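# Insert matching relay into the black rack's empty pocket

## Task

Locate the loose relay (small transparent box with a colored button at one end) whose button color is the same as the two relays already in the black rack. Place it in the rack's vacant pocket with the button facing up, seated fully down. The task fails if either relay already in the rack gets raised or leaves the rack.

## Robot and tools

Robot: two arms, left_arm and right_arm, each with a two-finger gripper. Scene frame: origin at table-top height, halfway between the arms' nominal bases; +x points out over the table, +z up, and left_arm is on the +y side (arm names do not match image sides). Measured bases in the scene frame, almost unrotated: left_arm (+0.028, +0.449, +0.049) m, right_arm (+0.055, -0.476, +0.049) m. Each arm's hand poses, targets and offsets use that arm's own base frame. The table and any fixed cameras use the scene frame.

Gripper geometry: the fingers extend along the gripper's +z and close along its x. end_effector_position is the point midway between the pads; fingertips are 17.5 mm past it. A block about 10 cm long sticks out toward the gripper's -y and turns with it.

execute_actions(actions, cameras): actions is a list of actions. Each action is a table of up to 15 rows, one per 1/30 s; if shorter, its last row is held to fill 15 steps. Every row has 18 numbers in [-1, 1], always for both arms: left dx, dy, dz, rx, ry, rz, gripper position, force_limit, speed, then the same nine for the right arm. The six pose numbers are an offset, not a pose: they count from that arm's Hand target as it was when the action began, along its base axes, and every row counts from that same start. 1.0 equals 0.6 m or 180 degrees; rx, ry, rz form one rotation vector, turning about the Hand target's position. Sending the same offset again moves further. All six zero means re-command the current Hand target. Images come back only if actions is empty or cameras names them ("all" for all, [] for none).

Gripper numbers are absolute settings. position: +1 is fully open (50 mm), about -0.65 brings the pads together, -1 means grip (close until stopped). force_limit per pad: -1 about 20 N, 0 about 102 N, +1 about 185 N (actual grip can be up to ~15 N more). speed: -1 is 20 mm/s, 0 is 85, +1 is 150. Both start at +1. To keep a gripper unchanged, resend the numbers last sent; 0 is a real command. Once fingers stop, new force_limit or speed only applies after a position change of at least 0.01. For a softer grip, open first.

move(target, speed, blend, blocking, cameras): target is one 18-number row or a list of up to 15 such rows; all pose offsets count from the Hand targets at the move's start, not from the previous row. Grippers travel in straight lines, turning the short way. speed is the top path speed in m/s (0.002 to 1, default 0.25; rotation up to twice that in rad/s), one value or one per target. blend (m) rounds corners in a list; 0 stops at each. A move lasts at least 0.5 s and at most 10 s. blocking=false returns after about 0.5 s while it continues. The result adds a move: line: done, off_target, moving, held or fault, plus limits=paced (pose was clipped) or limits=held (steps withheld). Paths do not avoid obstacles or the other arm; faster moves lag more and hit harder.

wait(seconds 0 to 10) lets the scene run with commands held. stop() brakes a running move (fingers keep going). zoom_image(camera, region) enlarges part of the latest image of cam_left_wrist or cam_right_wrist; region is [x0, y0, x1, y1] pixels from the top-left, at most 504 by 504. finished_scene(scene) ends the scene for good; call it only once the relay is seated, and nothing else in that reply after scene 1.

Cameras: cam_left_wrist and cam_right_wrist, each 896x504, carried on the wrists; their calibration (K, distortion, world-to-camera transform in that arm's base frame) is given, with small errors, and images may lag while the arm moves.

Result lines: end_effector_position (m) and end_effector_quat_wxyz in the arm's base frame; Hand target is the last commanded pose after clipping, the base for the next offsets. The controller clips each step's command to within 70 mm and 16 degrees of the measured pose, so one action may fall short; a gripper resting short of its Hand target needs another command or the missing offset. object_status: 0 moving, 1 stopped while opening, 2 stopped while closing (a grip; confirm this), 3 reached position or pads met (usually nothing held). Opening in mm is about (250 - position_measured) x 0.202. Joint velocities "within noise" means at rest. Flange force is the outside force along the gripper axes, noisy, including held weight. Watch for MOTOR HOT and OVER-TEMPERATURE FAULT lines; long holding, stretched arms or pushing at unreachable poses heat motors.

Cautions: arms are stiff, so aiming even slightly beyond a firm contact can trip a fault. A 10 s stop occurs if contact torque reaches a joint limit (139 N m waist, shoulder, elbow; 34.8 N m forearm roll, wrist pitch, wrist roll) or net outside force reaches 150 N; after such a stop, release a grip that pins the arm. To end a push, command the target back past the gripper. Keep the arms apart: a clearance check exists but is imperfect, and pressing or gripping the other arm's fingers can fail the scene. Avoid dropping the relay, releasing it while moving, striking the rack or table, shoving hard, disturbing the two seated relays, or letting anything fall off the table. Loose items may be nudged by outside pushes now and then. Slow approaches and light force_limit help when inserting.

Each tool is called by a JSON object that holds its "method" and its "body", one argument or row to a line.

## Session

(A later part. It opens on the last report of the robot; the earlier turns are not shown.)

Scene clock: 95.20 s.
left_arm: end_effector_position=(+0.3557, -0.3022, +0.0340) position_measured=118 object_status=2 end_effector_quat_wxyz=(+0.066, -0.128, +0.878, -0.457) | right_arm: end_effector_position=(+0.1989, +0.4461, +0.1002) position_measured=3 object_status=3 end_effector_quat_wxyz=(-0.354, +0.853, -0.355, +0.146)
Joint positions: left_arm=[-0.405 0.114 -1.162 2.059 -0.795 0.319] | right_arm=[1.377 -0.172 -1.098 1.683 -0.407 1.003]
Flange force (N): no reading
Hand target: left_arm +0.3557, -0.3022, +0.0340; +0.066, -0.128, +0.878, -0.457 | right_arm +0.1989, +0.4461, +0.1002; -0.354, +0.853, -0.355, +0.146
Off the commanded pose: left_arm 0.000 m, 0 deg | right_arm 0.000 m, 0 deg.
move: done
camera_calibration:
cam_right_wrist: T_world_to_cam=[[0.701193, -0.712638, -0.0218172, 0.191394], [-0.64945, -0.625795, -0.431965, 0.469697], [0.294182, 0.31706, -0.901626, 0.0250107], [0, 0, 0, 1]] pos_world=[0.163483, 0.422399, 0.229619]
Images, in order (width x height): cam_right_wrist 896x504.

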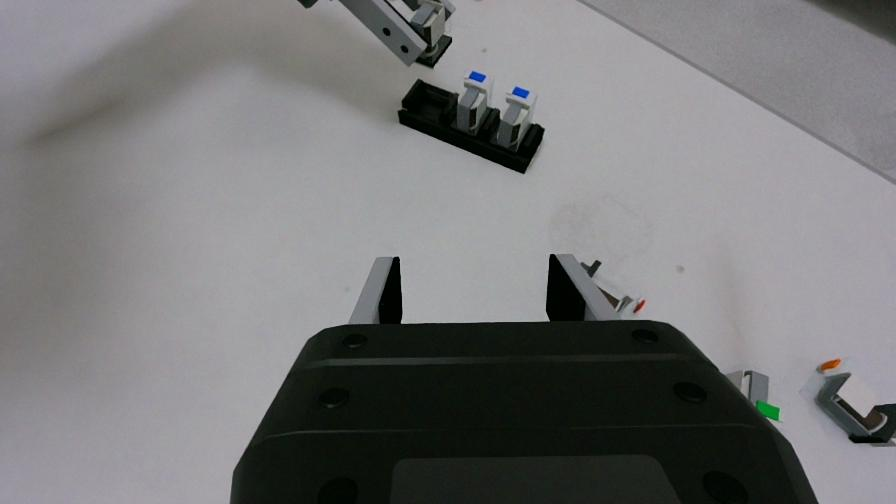

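{"method": "move", "body": {
  "target": [-0.0005,0.002,-0.055,0,0,0,-1,-0.5,-0.7,0,0,0,0,0,0,1,1,-0.8],
  "speed": 0.1,
  "cameras": ["cam_right_wrist"]
}}

{"method": "zoom_image", "body": {
  "camera": "cam_right_wrist",
  "region": [390, 20, 550, 180]
}}

Scene clock: 99.63 s.
left_arm: end_effector_position=(+0.3555, -0.3010, +0.0010) position_measured=118 object_status=2 end_effector_quat_wxyz=(+0.066, -0.128, +0.878, -0.457) | right_arm: end_effector_position=(+0.1989, +0.4461, +0.1002) position_measured=3 object_status=3 end_effector_quat_wxyz=(-0.354, +0.853, -0.355, +0.146)
Joint positions: left_arm=[-0.458 0.231 -1.153 2.201 -0.842 0.186] | right_arm=[1.377 -0.172 -1.098 1.683 -0.407 1.003]
Flange force (N): no reading
Hand target: left_arm +0.3554, -0.3010, +0.0010; +0.066, -0.128, +0.878, -0.457 | right_arm +0.1989, +0.4461, +0.1002; -0.354, +0.853, -0.355, +0.146
Off the commanded pose: left_arm 0.000 m, 0 deg | right_arm 0.000 m, 0 deg.
move: done
camera_calibration:
cam_right_wrist: T_world_to_cam=[[0.701193, -0.712638, -0.0218172, 0.191394], [-0.64945, -0.625795, -0.431965, 0.469697], [0.294182, 0.31706, -0.901626, 0.0250107], [0, 0, 0, 1]] pos_world=[0.163483, 0.422399, 0.229619]
Images, in order (width x height): cam_right_wrist 896x504.

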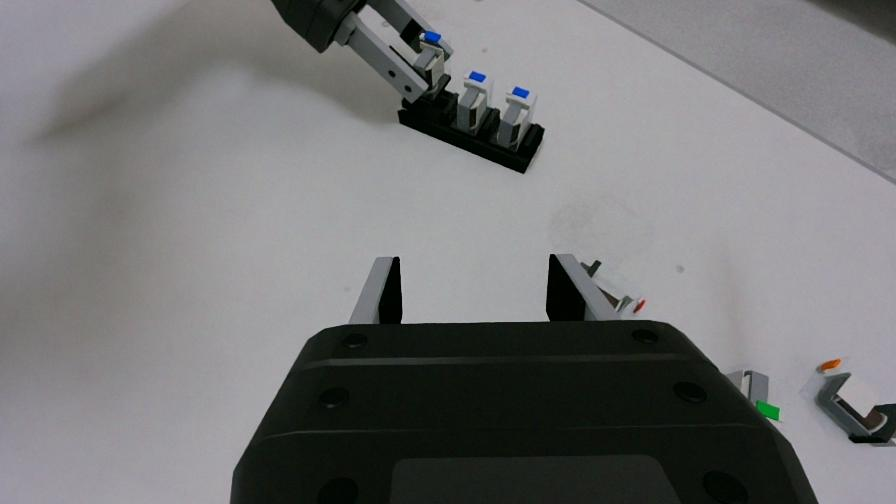

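Scaled by 3.150 from the camera's 896x504 image, which has a finer 1280x720 frame.

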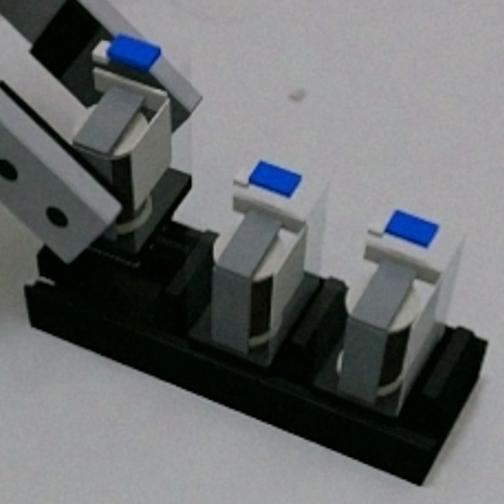

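{"method": "move", "body": {
  "target": [0.0017,-0.0016,-0.018,0,0,0,-1,-0.5,-0.7,0,0,0,0,0,0,1,1,-0.8],
  "speed": 0.05,
  "cameras": ["all"]
}}

{"method": "zoom_image", "body": {
  "camera": "cam_right_wrist",
  "region": [390, 20, 550, 180]
}}

{"method": "zoom_image", "body": {
  "camera": "cam_left_wrist",
  "region": [380, 170, 580, 330]
}}

Scene clock: 104.00 s.
left_arm: end_effector_position=(+0.3565, -0.3020, -0.0098) position_measured=118 object_status=2 end_effector_quat_wxyz=(+0.066, -0.128, +0.878, -0.457) | right_arm: end_effector_position=(+0.1989, +0.4461, +0.1002) position_measured=3 object_status=3 end_effector_quat_wxyz=(-0.354, +0.853, -0.355, +0.146)
Joint positions: left_arm=[-0.475 0.274 -1.144 2.243 -0.86 0.148] | right_arm=[1.377 -0.172 -1.098 1.683 -0.407 1.003]
Flange force (N): no reading
Hand target: left_arm +0.3565, -0.3020, -0.0098; +0.066, -0.128, +0.878, -0.457 | right_arm +0.1989, +0.4461, +0.1002; -0.354, +0.853, -0.355, +0.146
Off the commanded pose: left_arm 0.000 m, 0 deg | right_arm 0.000 m, 0 deg.
move: done
camera_calibration:
cam_left_wrist: T_world_to_cam=[[-0.959661, -0.281039, -0.00826142, 0.267734], [-0.228489, 0.796666, -0.559568, 0.3293], [0.163842, -0.535108, -0.828743, -0.0942104], [0, 0, 0, 1]] pos_world=[0.347611, -0.237511, 0.108401]
cam_right_wrist: T_world_to_cam=[[0.701193, -0.712638, -0.0218172, 0.191394], [-0.64945, -0.625795, -0.431965, 0.469697], [0.294182, 0.31706, -0.901626, 0.0250107], [0, 0, 0, 1]] pos_world=[0.163483, 0.422399, 0.229619]

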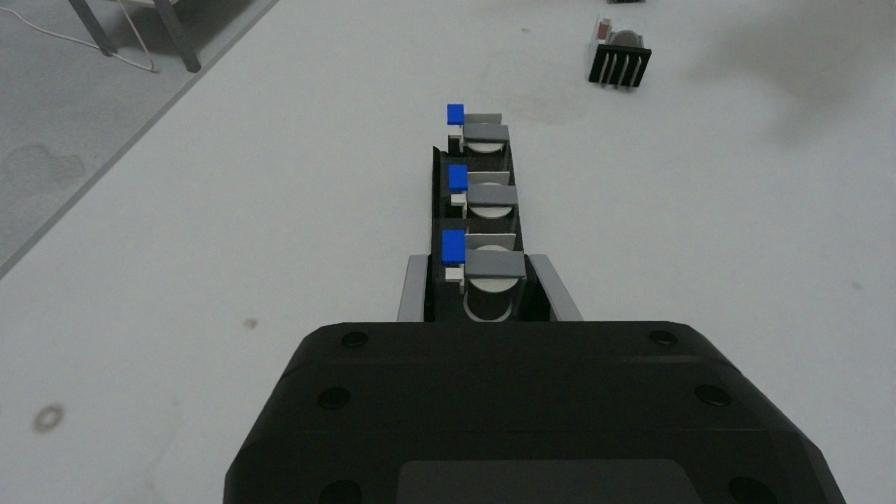

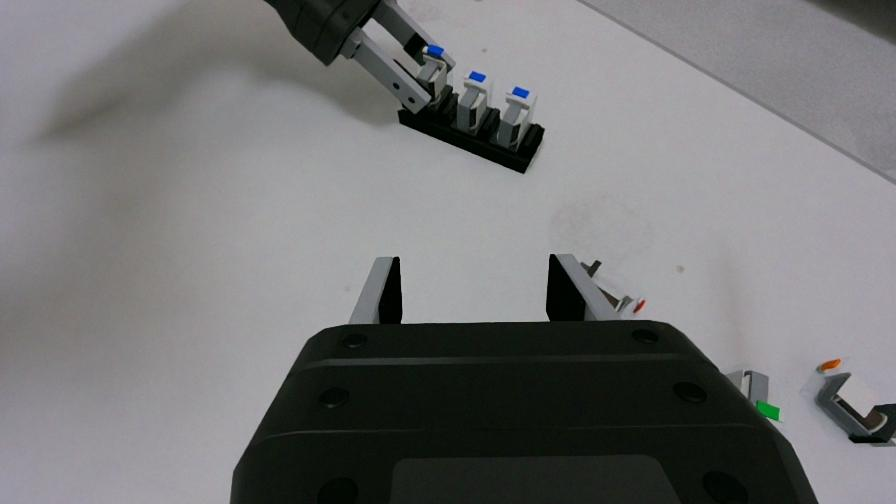

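Scaled by 3.150 from the camera's 896x504 image, which has a finer 1280x720 frame.

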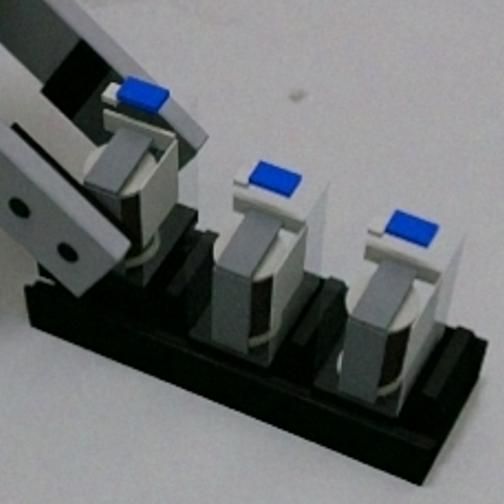

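Scaled by 2.520 from the camera's 896x504 image, which has a finer 1280x720 frame.

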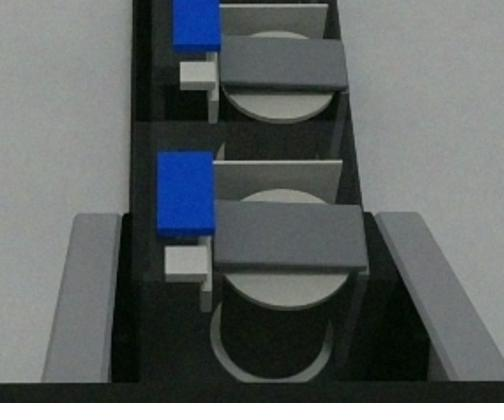

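{"method": "move", "body": {
  "target": [
    [-0.002,-0.0023,0,0,0,0,-1,-0.5,-0.7,0,0,0,0,0,0,1,1,-0.8],
    [-0.002,-0.0023,-0.007,0,0,0,-1,-0.5,-0.7,0,0,0,0,0,0,1,1,-0.8]
  ],
  "speed": 0.03,
  "cameras": ["all"]
}}

{"method": "zoom_image", "body": {
  "camera": "cam_right_wrist",
  "region": [390, 20, 550, 180]
}}

{"method": "zoom_image", "body": {
  "camera": "cam_left_wrist",
  "region": [380, 90, 600, 330]
}}

Scene clock: 108.67 s.
left_arm: end_effector_position=(+0.3553, -0.3033, -0.0140) position_measured=118 object_status=2 end_effector_quat_wxyz=(+0.066, -0.128, +0.878, -0.457) | right_arm: end_effector_position=(+0.1989, +0.4461, +0.1002) position_measured=3 object_status=3 end_effector_quat_wxyz=(-0.354, +0.853, -0.355, +0.146)
Joint positions: left_arm=[-0.491 0.289 -1.142 2.269 -0.866 0.132] | right_arm=[1.377 -0.172 -1.098 1.683 -0.407 1.003]
Flange force (N): no reading
Hand target: left_arm +0.3553, -0.3033, -0.0140; +0.066, -0.128, +0.878, -0.457 | right_arm +0.1989, +0.4461, +0.1002; -0.354, +0.853, -0.355, +0.146
Off the commanded pose: left_arm 0.000 m, 0 deg | right_arm 0.000 m, 0 deg.
move: done
camera_calibration:
cam_left_wrist: T_world_to_cam=[[-0.959661, -0.281039, -0.00826142, 0.266183], [-0.228489, 0.796666, -0.559568, 0.327711], [0.163842, -0.535108, -0.828743, -0.0981901], [0, 0, 0, 1]] pos_world=[0.346411, -0.238811, 0.104201]
cam_right_wrist: T_world_to_cam=[[0.701193, -0.712638, -0.0218172, 0.191394], [-0.64945, -0.625795, -0.431965, 0.469697], [0.294182, 0.31706, -0.901626, 0.0250107], [0, 0, 0, 1]] pos_world=[0.163483, 0.422399, 0.229619]

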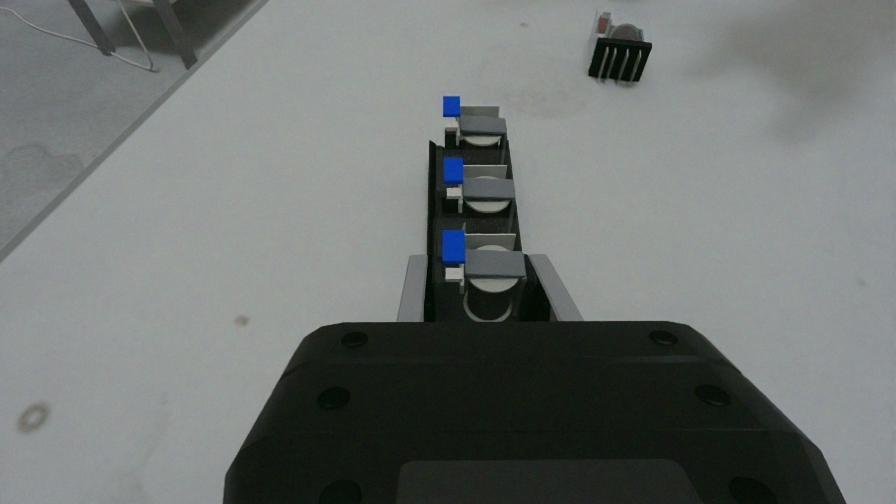

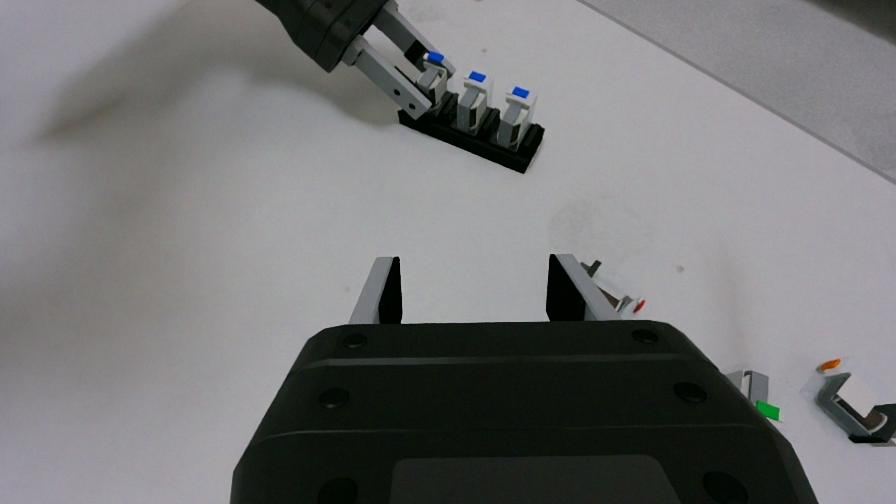

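Scaled by 3.150 from the camera's 896x504 image, which has a finer 1280x720 frame.

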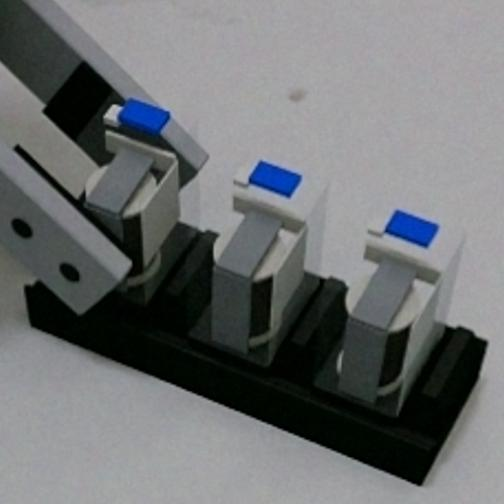

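Scaled by 2.100 from the camera's 896x504 image, which has a finer 1280x720 frame.

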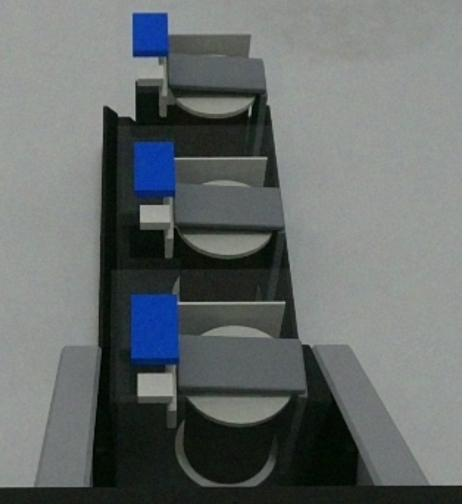

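{"method": "move", "body": {
  "target": [0,0,-0.0075,0,0,0,-1,-0.5,-0.7,0,0,0,0,0,0,1,1,-0.8],
  "speed": 0.02,
  "cameras": ["all"]
}}

{"method": "zoom_image", "body": {
  "camera": "cam_right_wrist",
  "region": [390, 20, 550, 180]
}}

{"method": "zoom_image", "body": {
  "camera": "cam_left_wrist",
  "region": [380, 70, 600, 330]
}}

Scene clock: 112.17 s.
left_arm: end_effector_position=(+0.3553, -0.3034, -0.0184) position_measured=118 object_status=2 end_effector_quat_wxyz=(+0.066, -0.128, +0.878, -0.458) | right_arm: end_effector_position=(+0.1989, +0.4461, +0.1002) position_measured=3 object_status=3 end_effector_quat_wxyz=(-0.354, +0.853, -0.355, +0.146)
Joint positions: left_arm=[-0.496 0.306 -1.139 2.284 -0.875 0.117] | right_arm=[1.377 -0.172 -1.098 1.683 -0.407 1.003]
Flange force (N): no reading
Hand target: left_arm +0.3553, -0.3033, -0.0185; +0.066, -0.128, +0.878, -0.457 | right_arm +0.1989, +0.4461, +0.1002; -0.354, +0.853, -0.355, +0.146
Off the commanded pose: left_arm 0.000 m, 0 deg | right_arm 0.000 m, 0 deg.
move: done
camera_calibration:
cam_left_wrist: T_world_to_cam=[[-0.959652, -0.281063, -0.00841141, 0.266124], [-0.228376, 0.796514, -0.559831, 0.325279], [0.164048, -0.535322, -0.828564, -0.102031], [0, 0, 0, 1]] pos_world=[0.346411, -0.238911, 0.0998005]
cam_right_wrist: T_world_to_cam=[[0.701193, -0.712638, -0.0218172, 0.191394], [-0.64945, -0.625795, -0.431965, 0.469697], [0.294182, 0.31706, -0.901626, 0.0250107], [0, 0, 0, 1]] pos_world=[0.163483, 0.422399, 0.229619]

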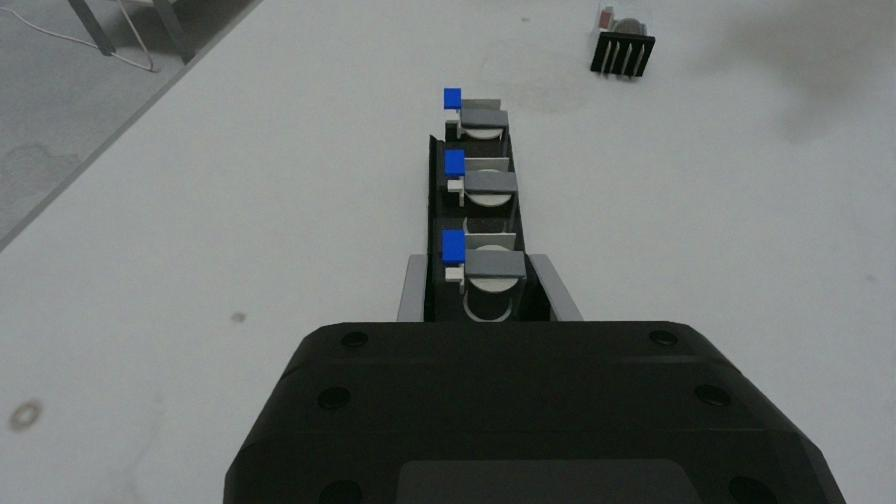

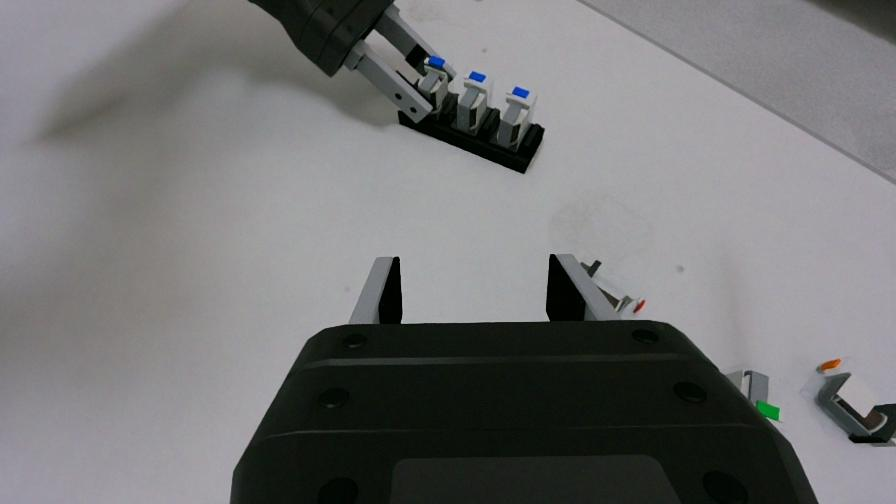

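Scaled by 3.150 from the camera's 896x504 image, which has a finer 1280x720 frame.

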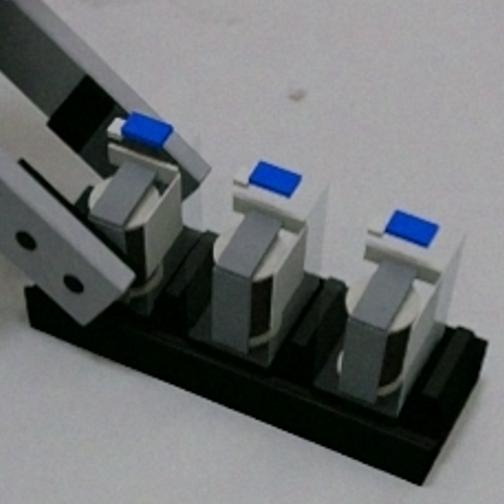

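Scaled by 1.938 from the camera's 896x504 image, which has a finer 1280x720 frame.

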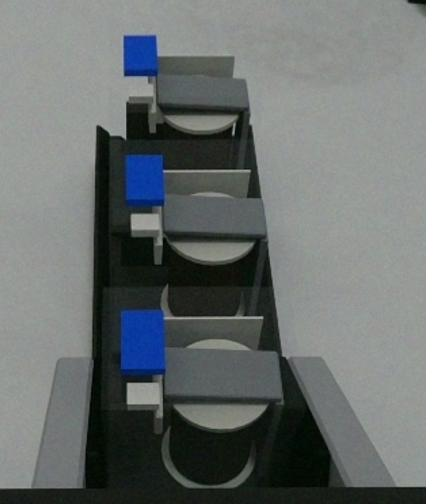

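{"method": "move", "body": {
  "target": [0,0,-0.006,0,0,0,-1,-0.5,-0.7,0,0,0,0,0,0,1,1,-0.8],
  "speed": 0.02,
  "cameras": ["all"]
}}

{"method": "zoom_image", "body": {
  "camera": "cam_right_wrist",
  "region": [390, 20, 550, 180]
}}

{"method": "zoom_image", "body": {
  "camera": "cam_left_wrist",
  "region": [380, 70, 600, 330]
}}

Scene clock: 115.00 s.
left_arm: end_effector_position=(+0.3556, -0.3050, -0.0171) position_measured=118 object_status=2 end_effector_quat_wxyz=(+0.066, -0.127, +0.876, -0.460) | right_arm: end_effector_position=(+0.1989, +0.4461, +0.1002) position_measured=3 object_status=3 end_effector_quat_wxyz=(-0.354, +0.853, -0.355, +0.146)
Joint positions: left_arm=[-0.498 0.308 -1.138 2.285 -0.882 0.117] | right_arm=[1.377 -0.172 -1.098 1.683 -0.407 1.003]
Flange force (N): no reading
Flange force when the fault began (N): left_arm=no reading
Hand target: left_arm +0.3556, -0.3050, -0.0171; +0.066, -0.127, +0.876, -0.460 (not the last commanded pose) | right_arm +0.1989, +0.4461, +0.1002; -0.354, +0.853, -0.355, +0.146
Tool commands: left_gripper/position=-1.0 left_gripper/force_limit=-0.498039 left_gripper/speed=-0.701961 right_gripper/position=+1.0 right_gripper/force_limit=+1.0 right_gripper/speed=-0.8
Off the commanded pose: left_arm 0.005 m, 0 deg | right_arm 0.000 m, 0 deg.
FORCE FAULT: contact force on the left arm reached its limit, and that arm stopped. The contact can be on any part of that arm, not only on its tool. That arm's remaining commands of this call were not run. That arm is still stopped at the end of this call. That arm stays stopped for about 10 more seconds. Until then a move that you send moves the other arm only, and its call returns only when the move has ended. Once the stop has ended, the next robot result says so. If the stop ends while you think or write, that arm runs what you send next, counted from a new Hand target: where the arm stands when the stop ends. While its stop runs, that arm takes no new command, but its gripper still runs the gripper command that each later call begins with. Until it ends, the stop uses up actions while you think or wait. An arm that is not stopped still takes commands.
move: fault (left_arm)
camera_calibration:
cam_left_wrist: T_world_to_cam=[[-0.959849, -0.28042, -0.00740255, 0.266318], [-0.22739, 0.793246, -0.564849, 0.32586], [0.164267, -0.540486, -0.825161, -0.103428], [0, 0, 0, 1]] pos_world=[0.346712, -0.239708, 0.100688]
cam_right_wrist: T_world_to_cam=[[0.701193, -0.712638, -0.0218172, 0.191394], [-0.64945, -0.625795, -0.431965, 0.469697], [0.294182, 0.31706, -0.901626, 0.0250107], [0, 0, 0, 1]] pos_world=[0.163483, 0.422399, 0.229619]

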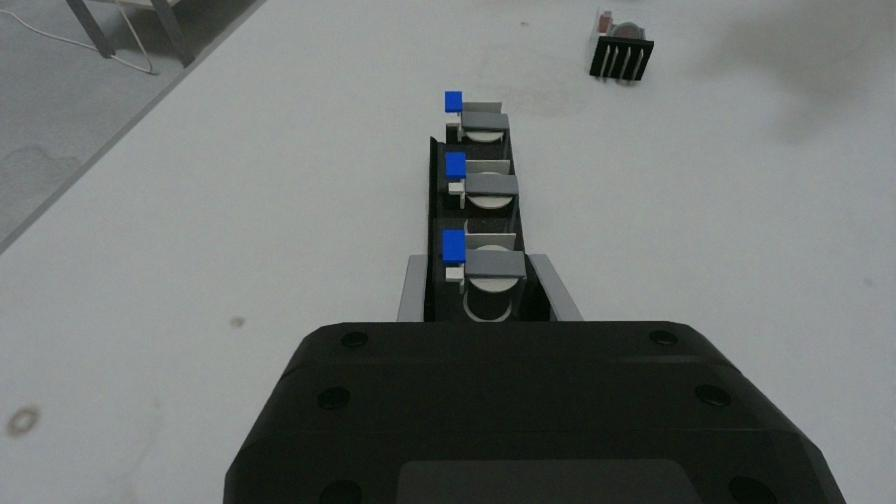

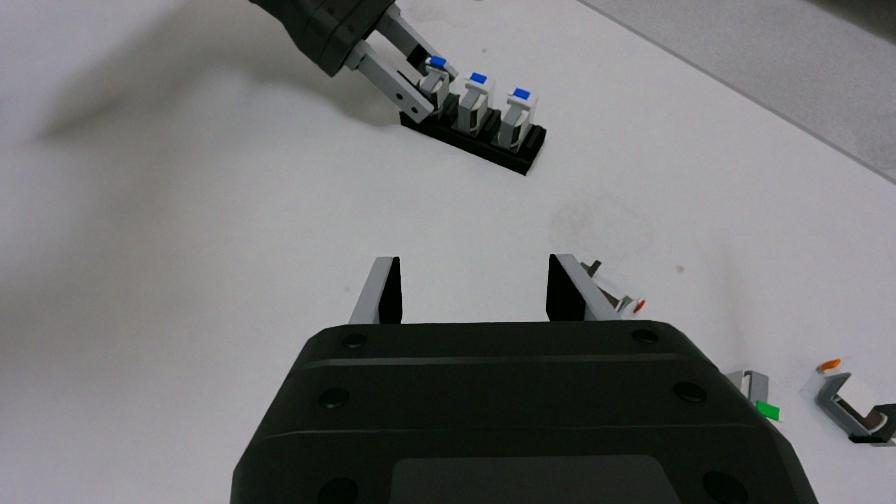

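Scaled by 3.150 from the camera's 896x504 image, which has a finer 1280x720 frame.

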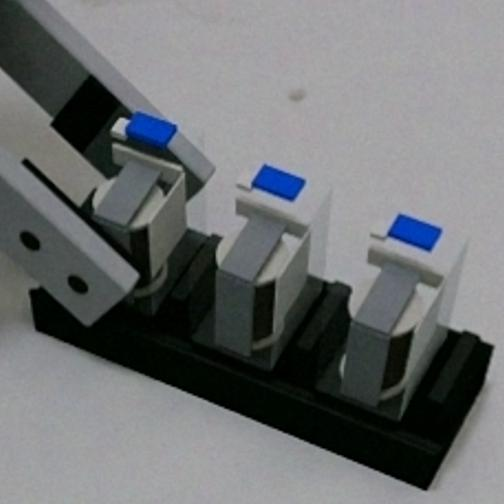

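Scaled by 1.938 from the camera's 896x504 image, which has a finer 1280x720 frame.

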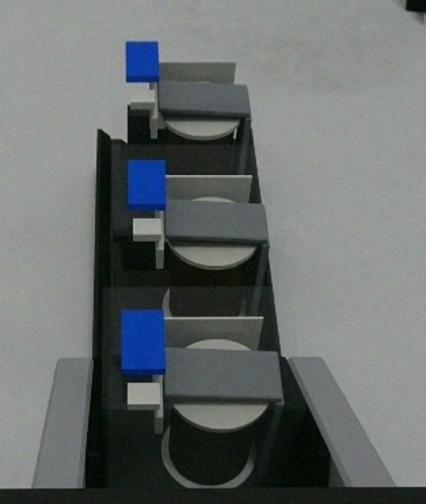

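{"method": "zoom_image", "body": {
  "camera": "cam_right_wrist",
  "region": [410, 45, 490, 125]
}}

{"method": "zoom_image", "body": {
  "camera": "cam_right_wrist",
  "region": [452, 65, 532, 145]
}}

Scaled by 6.300 from the camera's 896x504 image, which has a finer 1280x720 frame.

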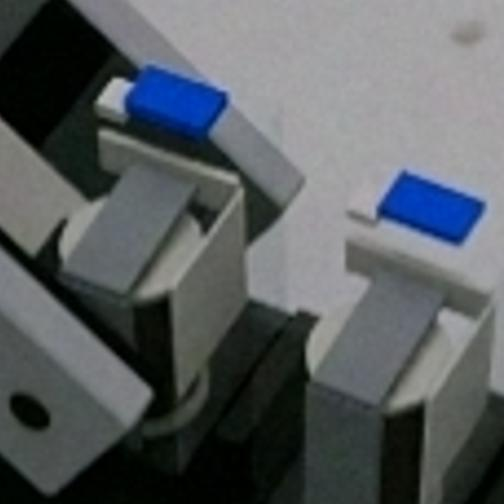

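Scaled by 6.300 from the camera's 896x504 image, which has a finer 1280x720 frame.

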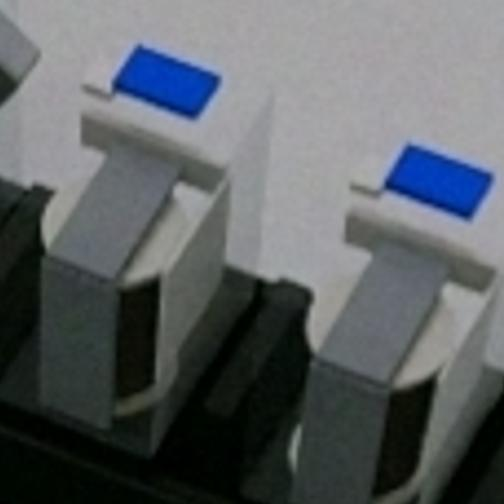

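{"method": "wait", "body": {
  "seconds": 8
}}

{"method": "move", "body": {
  "target": [
    [0,0,0,0,0,0,0.54,-0.5,-1,0,0,0,0,0,0,1,1,-0.8],
    [-0.023,0.0785,0.065,0,0,0,0.54,-0.5,-1,0,0,0,0,0,0,1,1,-0.8]
  ],
  "speed": 0.1,
  "cameras": ["all"]
}}

{"method": "zoom_image", "body": {
  "camera": "cam_right_wrist",
  "region": [390, 20, 550, 180]
}}

Scene clock: 126.23 s.
left_arm: end_effector_position=(+0.3556, -0.3050, -0.0171) position_measured=118 object_status=2 end_effector_quat_wxyz=(+0.066, -0.127, +0.876, -0.460) | right_arm: end_effector_position=(+0.1989, +0.4461, +0.1002) position_measured=3 object_status=3 end_effector_quat_wxyz=(-0.354, +0.853, -0.355, +0.146)
Joint positions: left_arm=[-0.498 0.308 -1.138 2.285 -0.882 0.117] | right_arm=[1.377 -0.172 -1.098 1.683 -0.407 1.003]
Flange force (N): no reading
Hand target: left_arm +0.3556, -0.3050, -0.0171; +0.066, -0.127, +0.876, -0.460 (not the last commanded pose) | right_arm +0.1989, +0.4461, +0.1002; -0.354, +0.853, -0.355, +0.146
Tool commands: left_gripper/position=-1.0 left_gripper/force_limit=-0.498039 left_gripper/speed=-0.701961 right_gripper/position=+1.0 right_gripper/force_limit=+1.0 right_gripper/speed=-0.8
Off the commanded pose: left_arm 0.005 m, 0 deg | right_arm 0.000 m, 0 deg.
FORCE FAULT, CONTINUED: the left arm's stop, for the force fault that an earlier result reported, is over. The rest of the stop counts as 19 of the actions that you can send in this scene. During its stop the left arm's controller moved it back a little. That arm's target is now where it stood when the stop ended, not its last command. That arm accepts commands again.
wait: 8.00 s; at rest from the start

Scene clock: 128.70 s.
left_arm: end_effector_position=(+0.3433, -0.2581, +0.0219) position_measured=72 object_status=3 end_effector_quat_wxyz=(+0.040, -0.115, +0.881, -0.458) | right_arm: end_effector_position=(+0.1989, +0.4461, +0.1002) position_measured=3 object_status=3 end_effector_quat_wxyz=(-0.354, +0.853, -0.355, +0.146)
Joint positions: left_arm=[-0.081 0.147 -1.184 1.694 -0.905 0.334] | right_arm=[1.377 -0.172 -1.098 1.683 -0.407 1.003]
Flange force (N): no reading
Hand target: left_arm +0.3418, -0.2579, +0.0219; +0.066, -0.127, +0.876, -0.460 | right_arm +0.1989, +0.4461, +0.1002; -0.354, +0.853, -0.355, +0.146
Off the commanded pose: left_arm 0.001 m, 3 deg | right_arm 0.000 m, 0 deg.
joint sent to its limit (left arm) — joint 3 (elbow), lower limit, where the elbow is as bent as it goes. The joint targets are off in orientation, not in position.
move: off_target (left_arm)
camera_calibration:
cam_left_wrist: T_world_to_cam=[[-0.971423, -0.236094, 0.0244518, 0.28258], [-0.209649, 0.805155, -0.554773, 0.304611], [0.111291, -0.544045, -0.831643, -0.0265267], [0, 0, 0, 1]] pos_world=[0.341318, -0.192975, 0.140019]
cam_right_wrist: T_world_to_cam=[[0.701193, -0.712638, -0.0218172, 0.191394], [-0.64945, -0.625795, -0.431965, 0.469697], [0.294182, 0.31706, -0.901626, 0.0250107], [0, 0, 0, 1]] pos_world=[0.163483, 0.422399, 0.229619]

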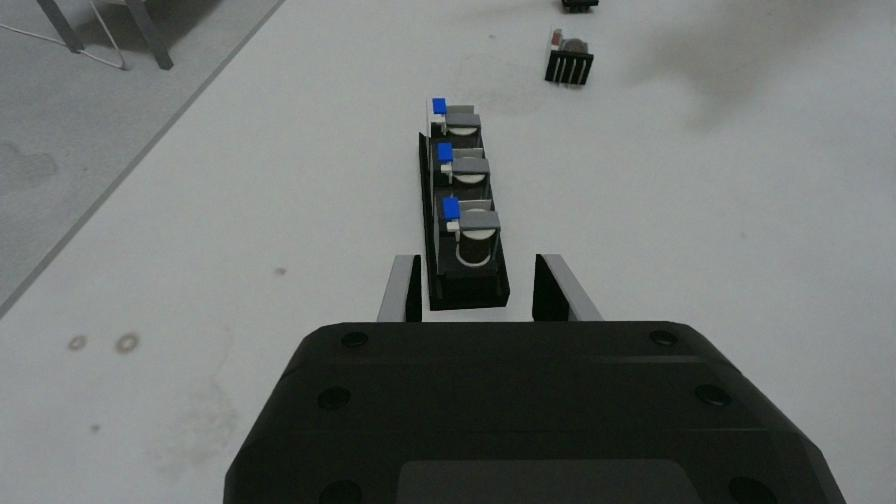

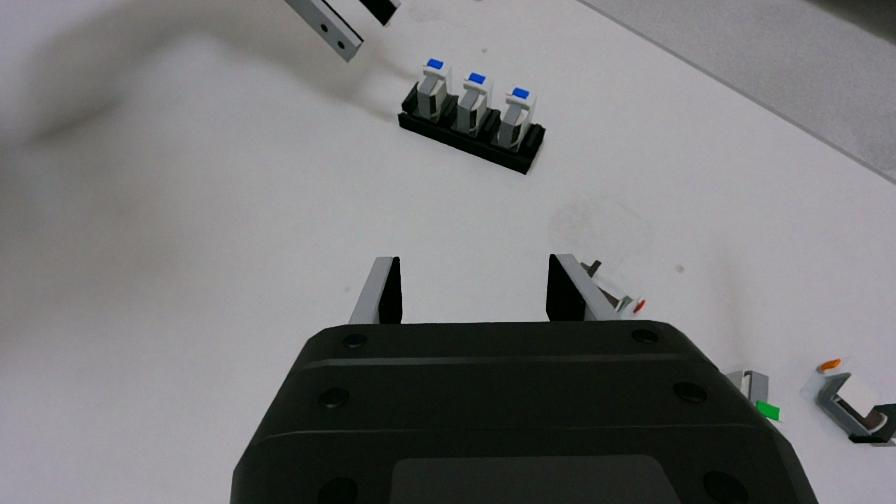

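Scaled by 3.150 from the camera's 896x504 image, which has a finer 1280x720 frame.

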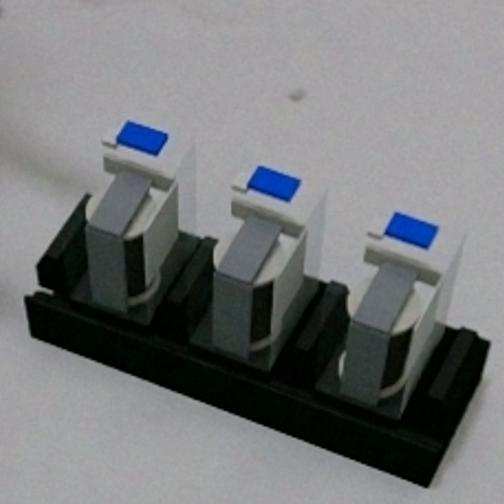

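{"method": "finished_scene", "body": {
  "scene": 2
}}

The scene is finished: the task was done.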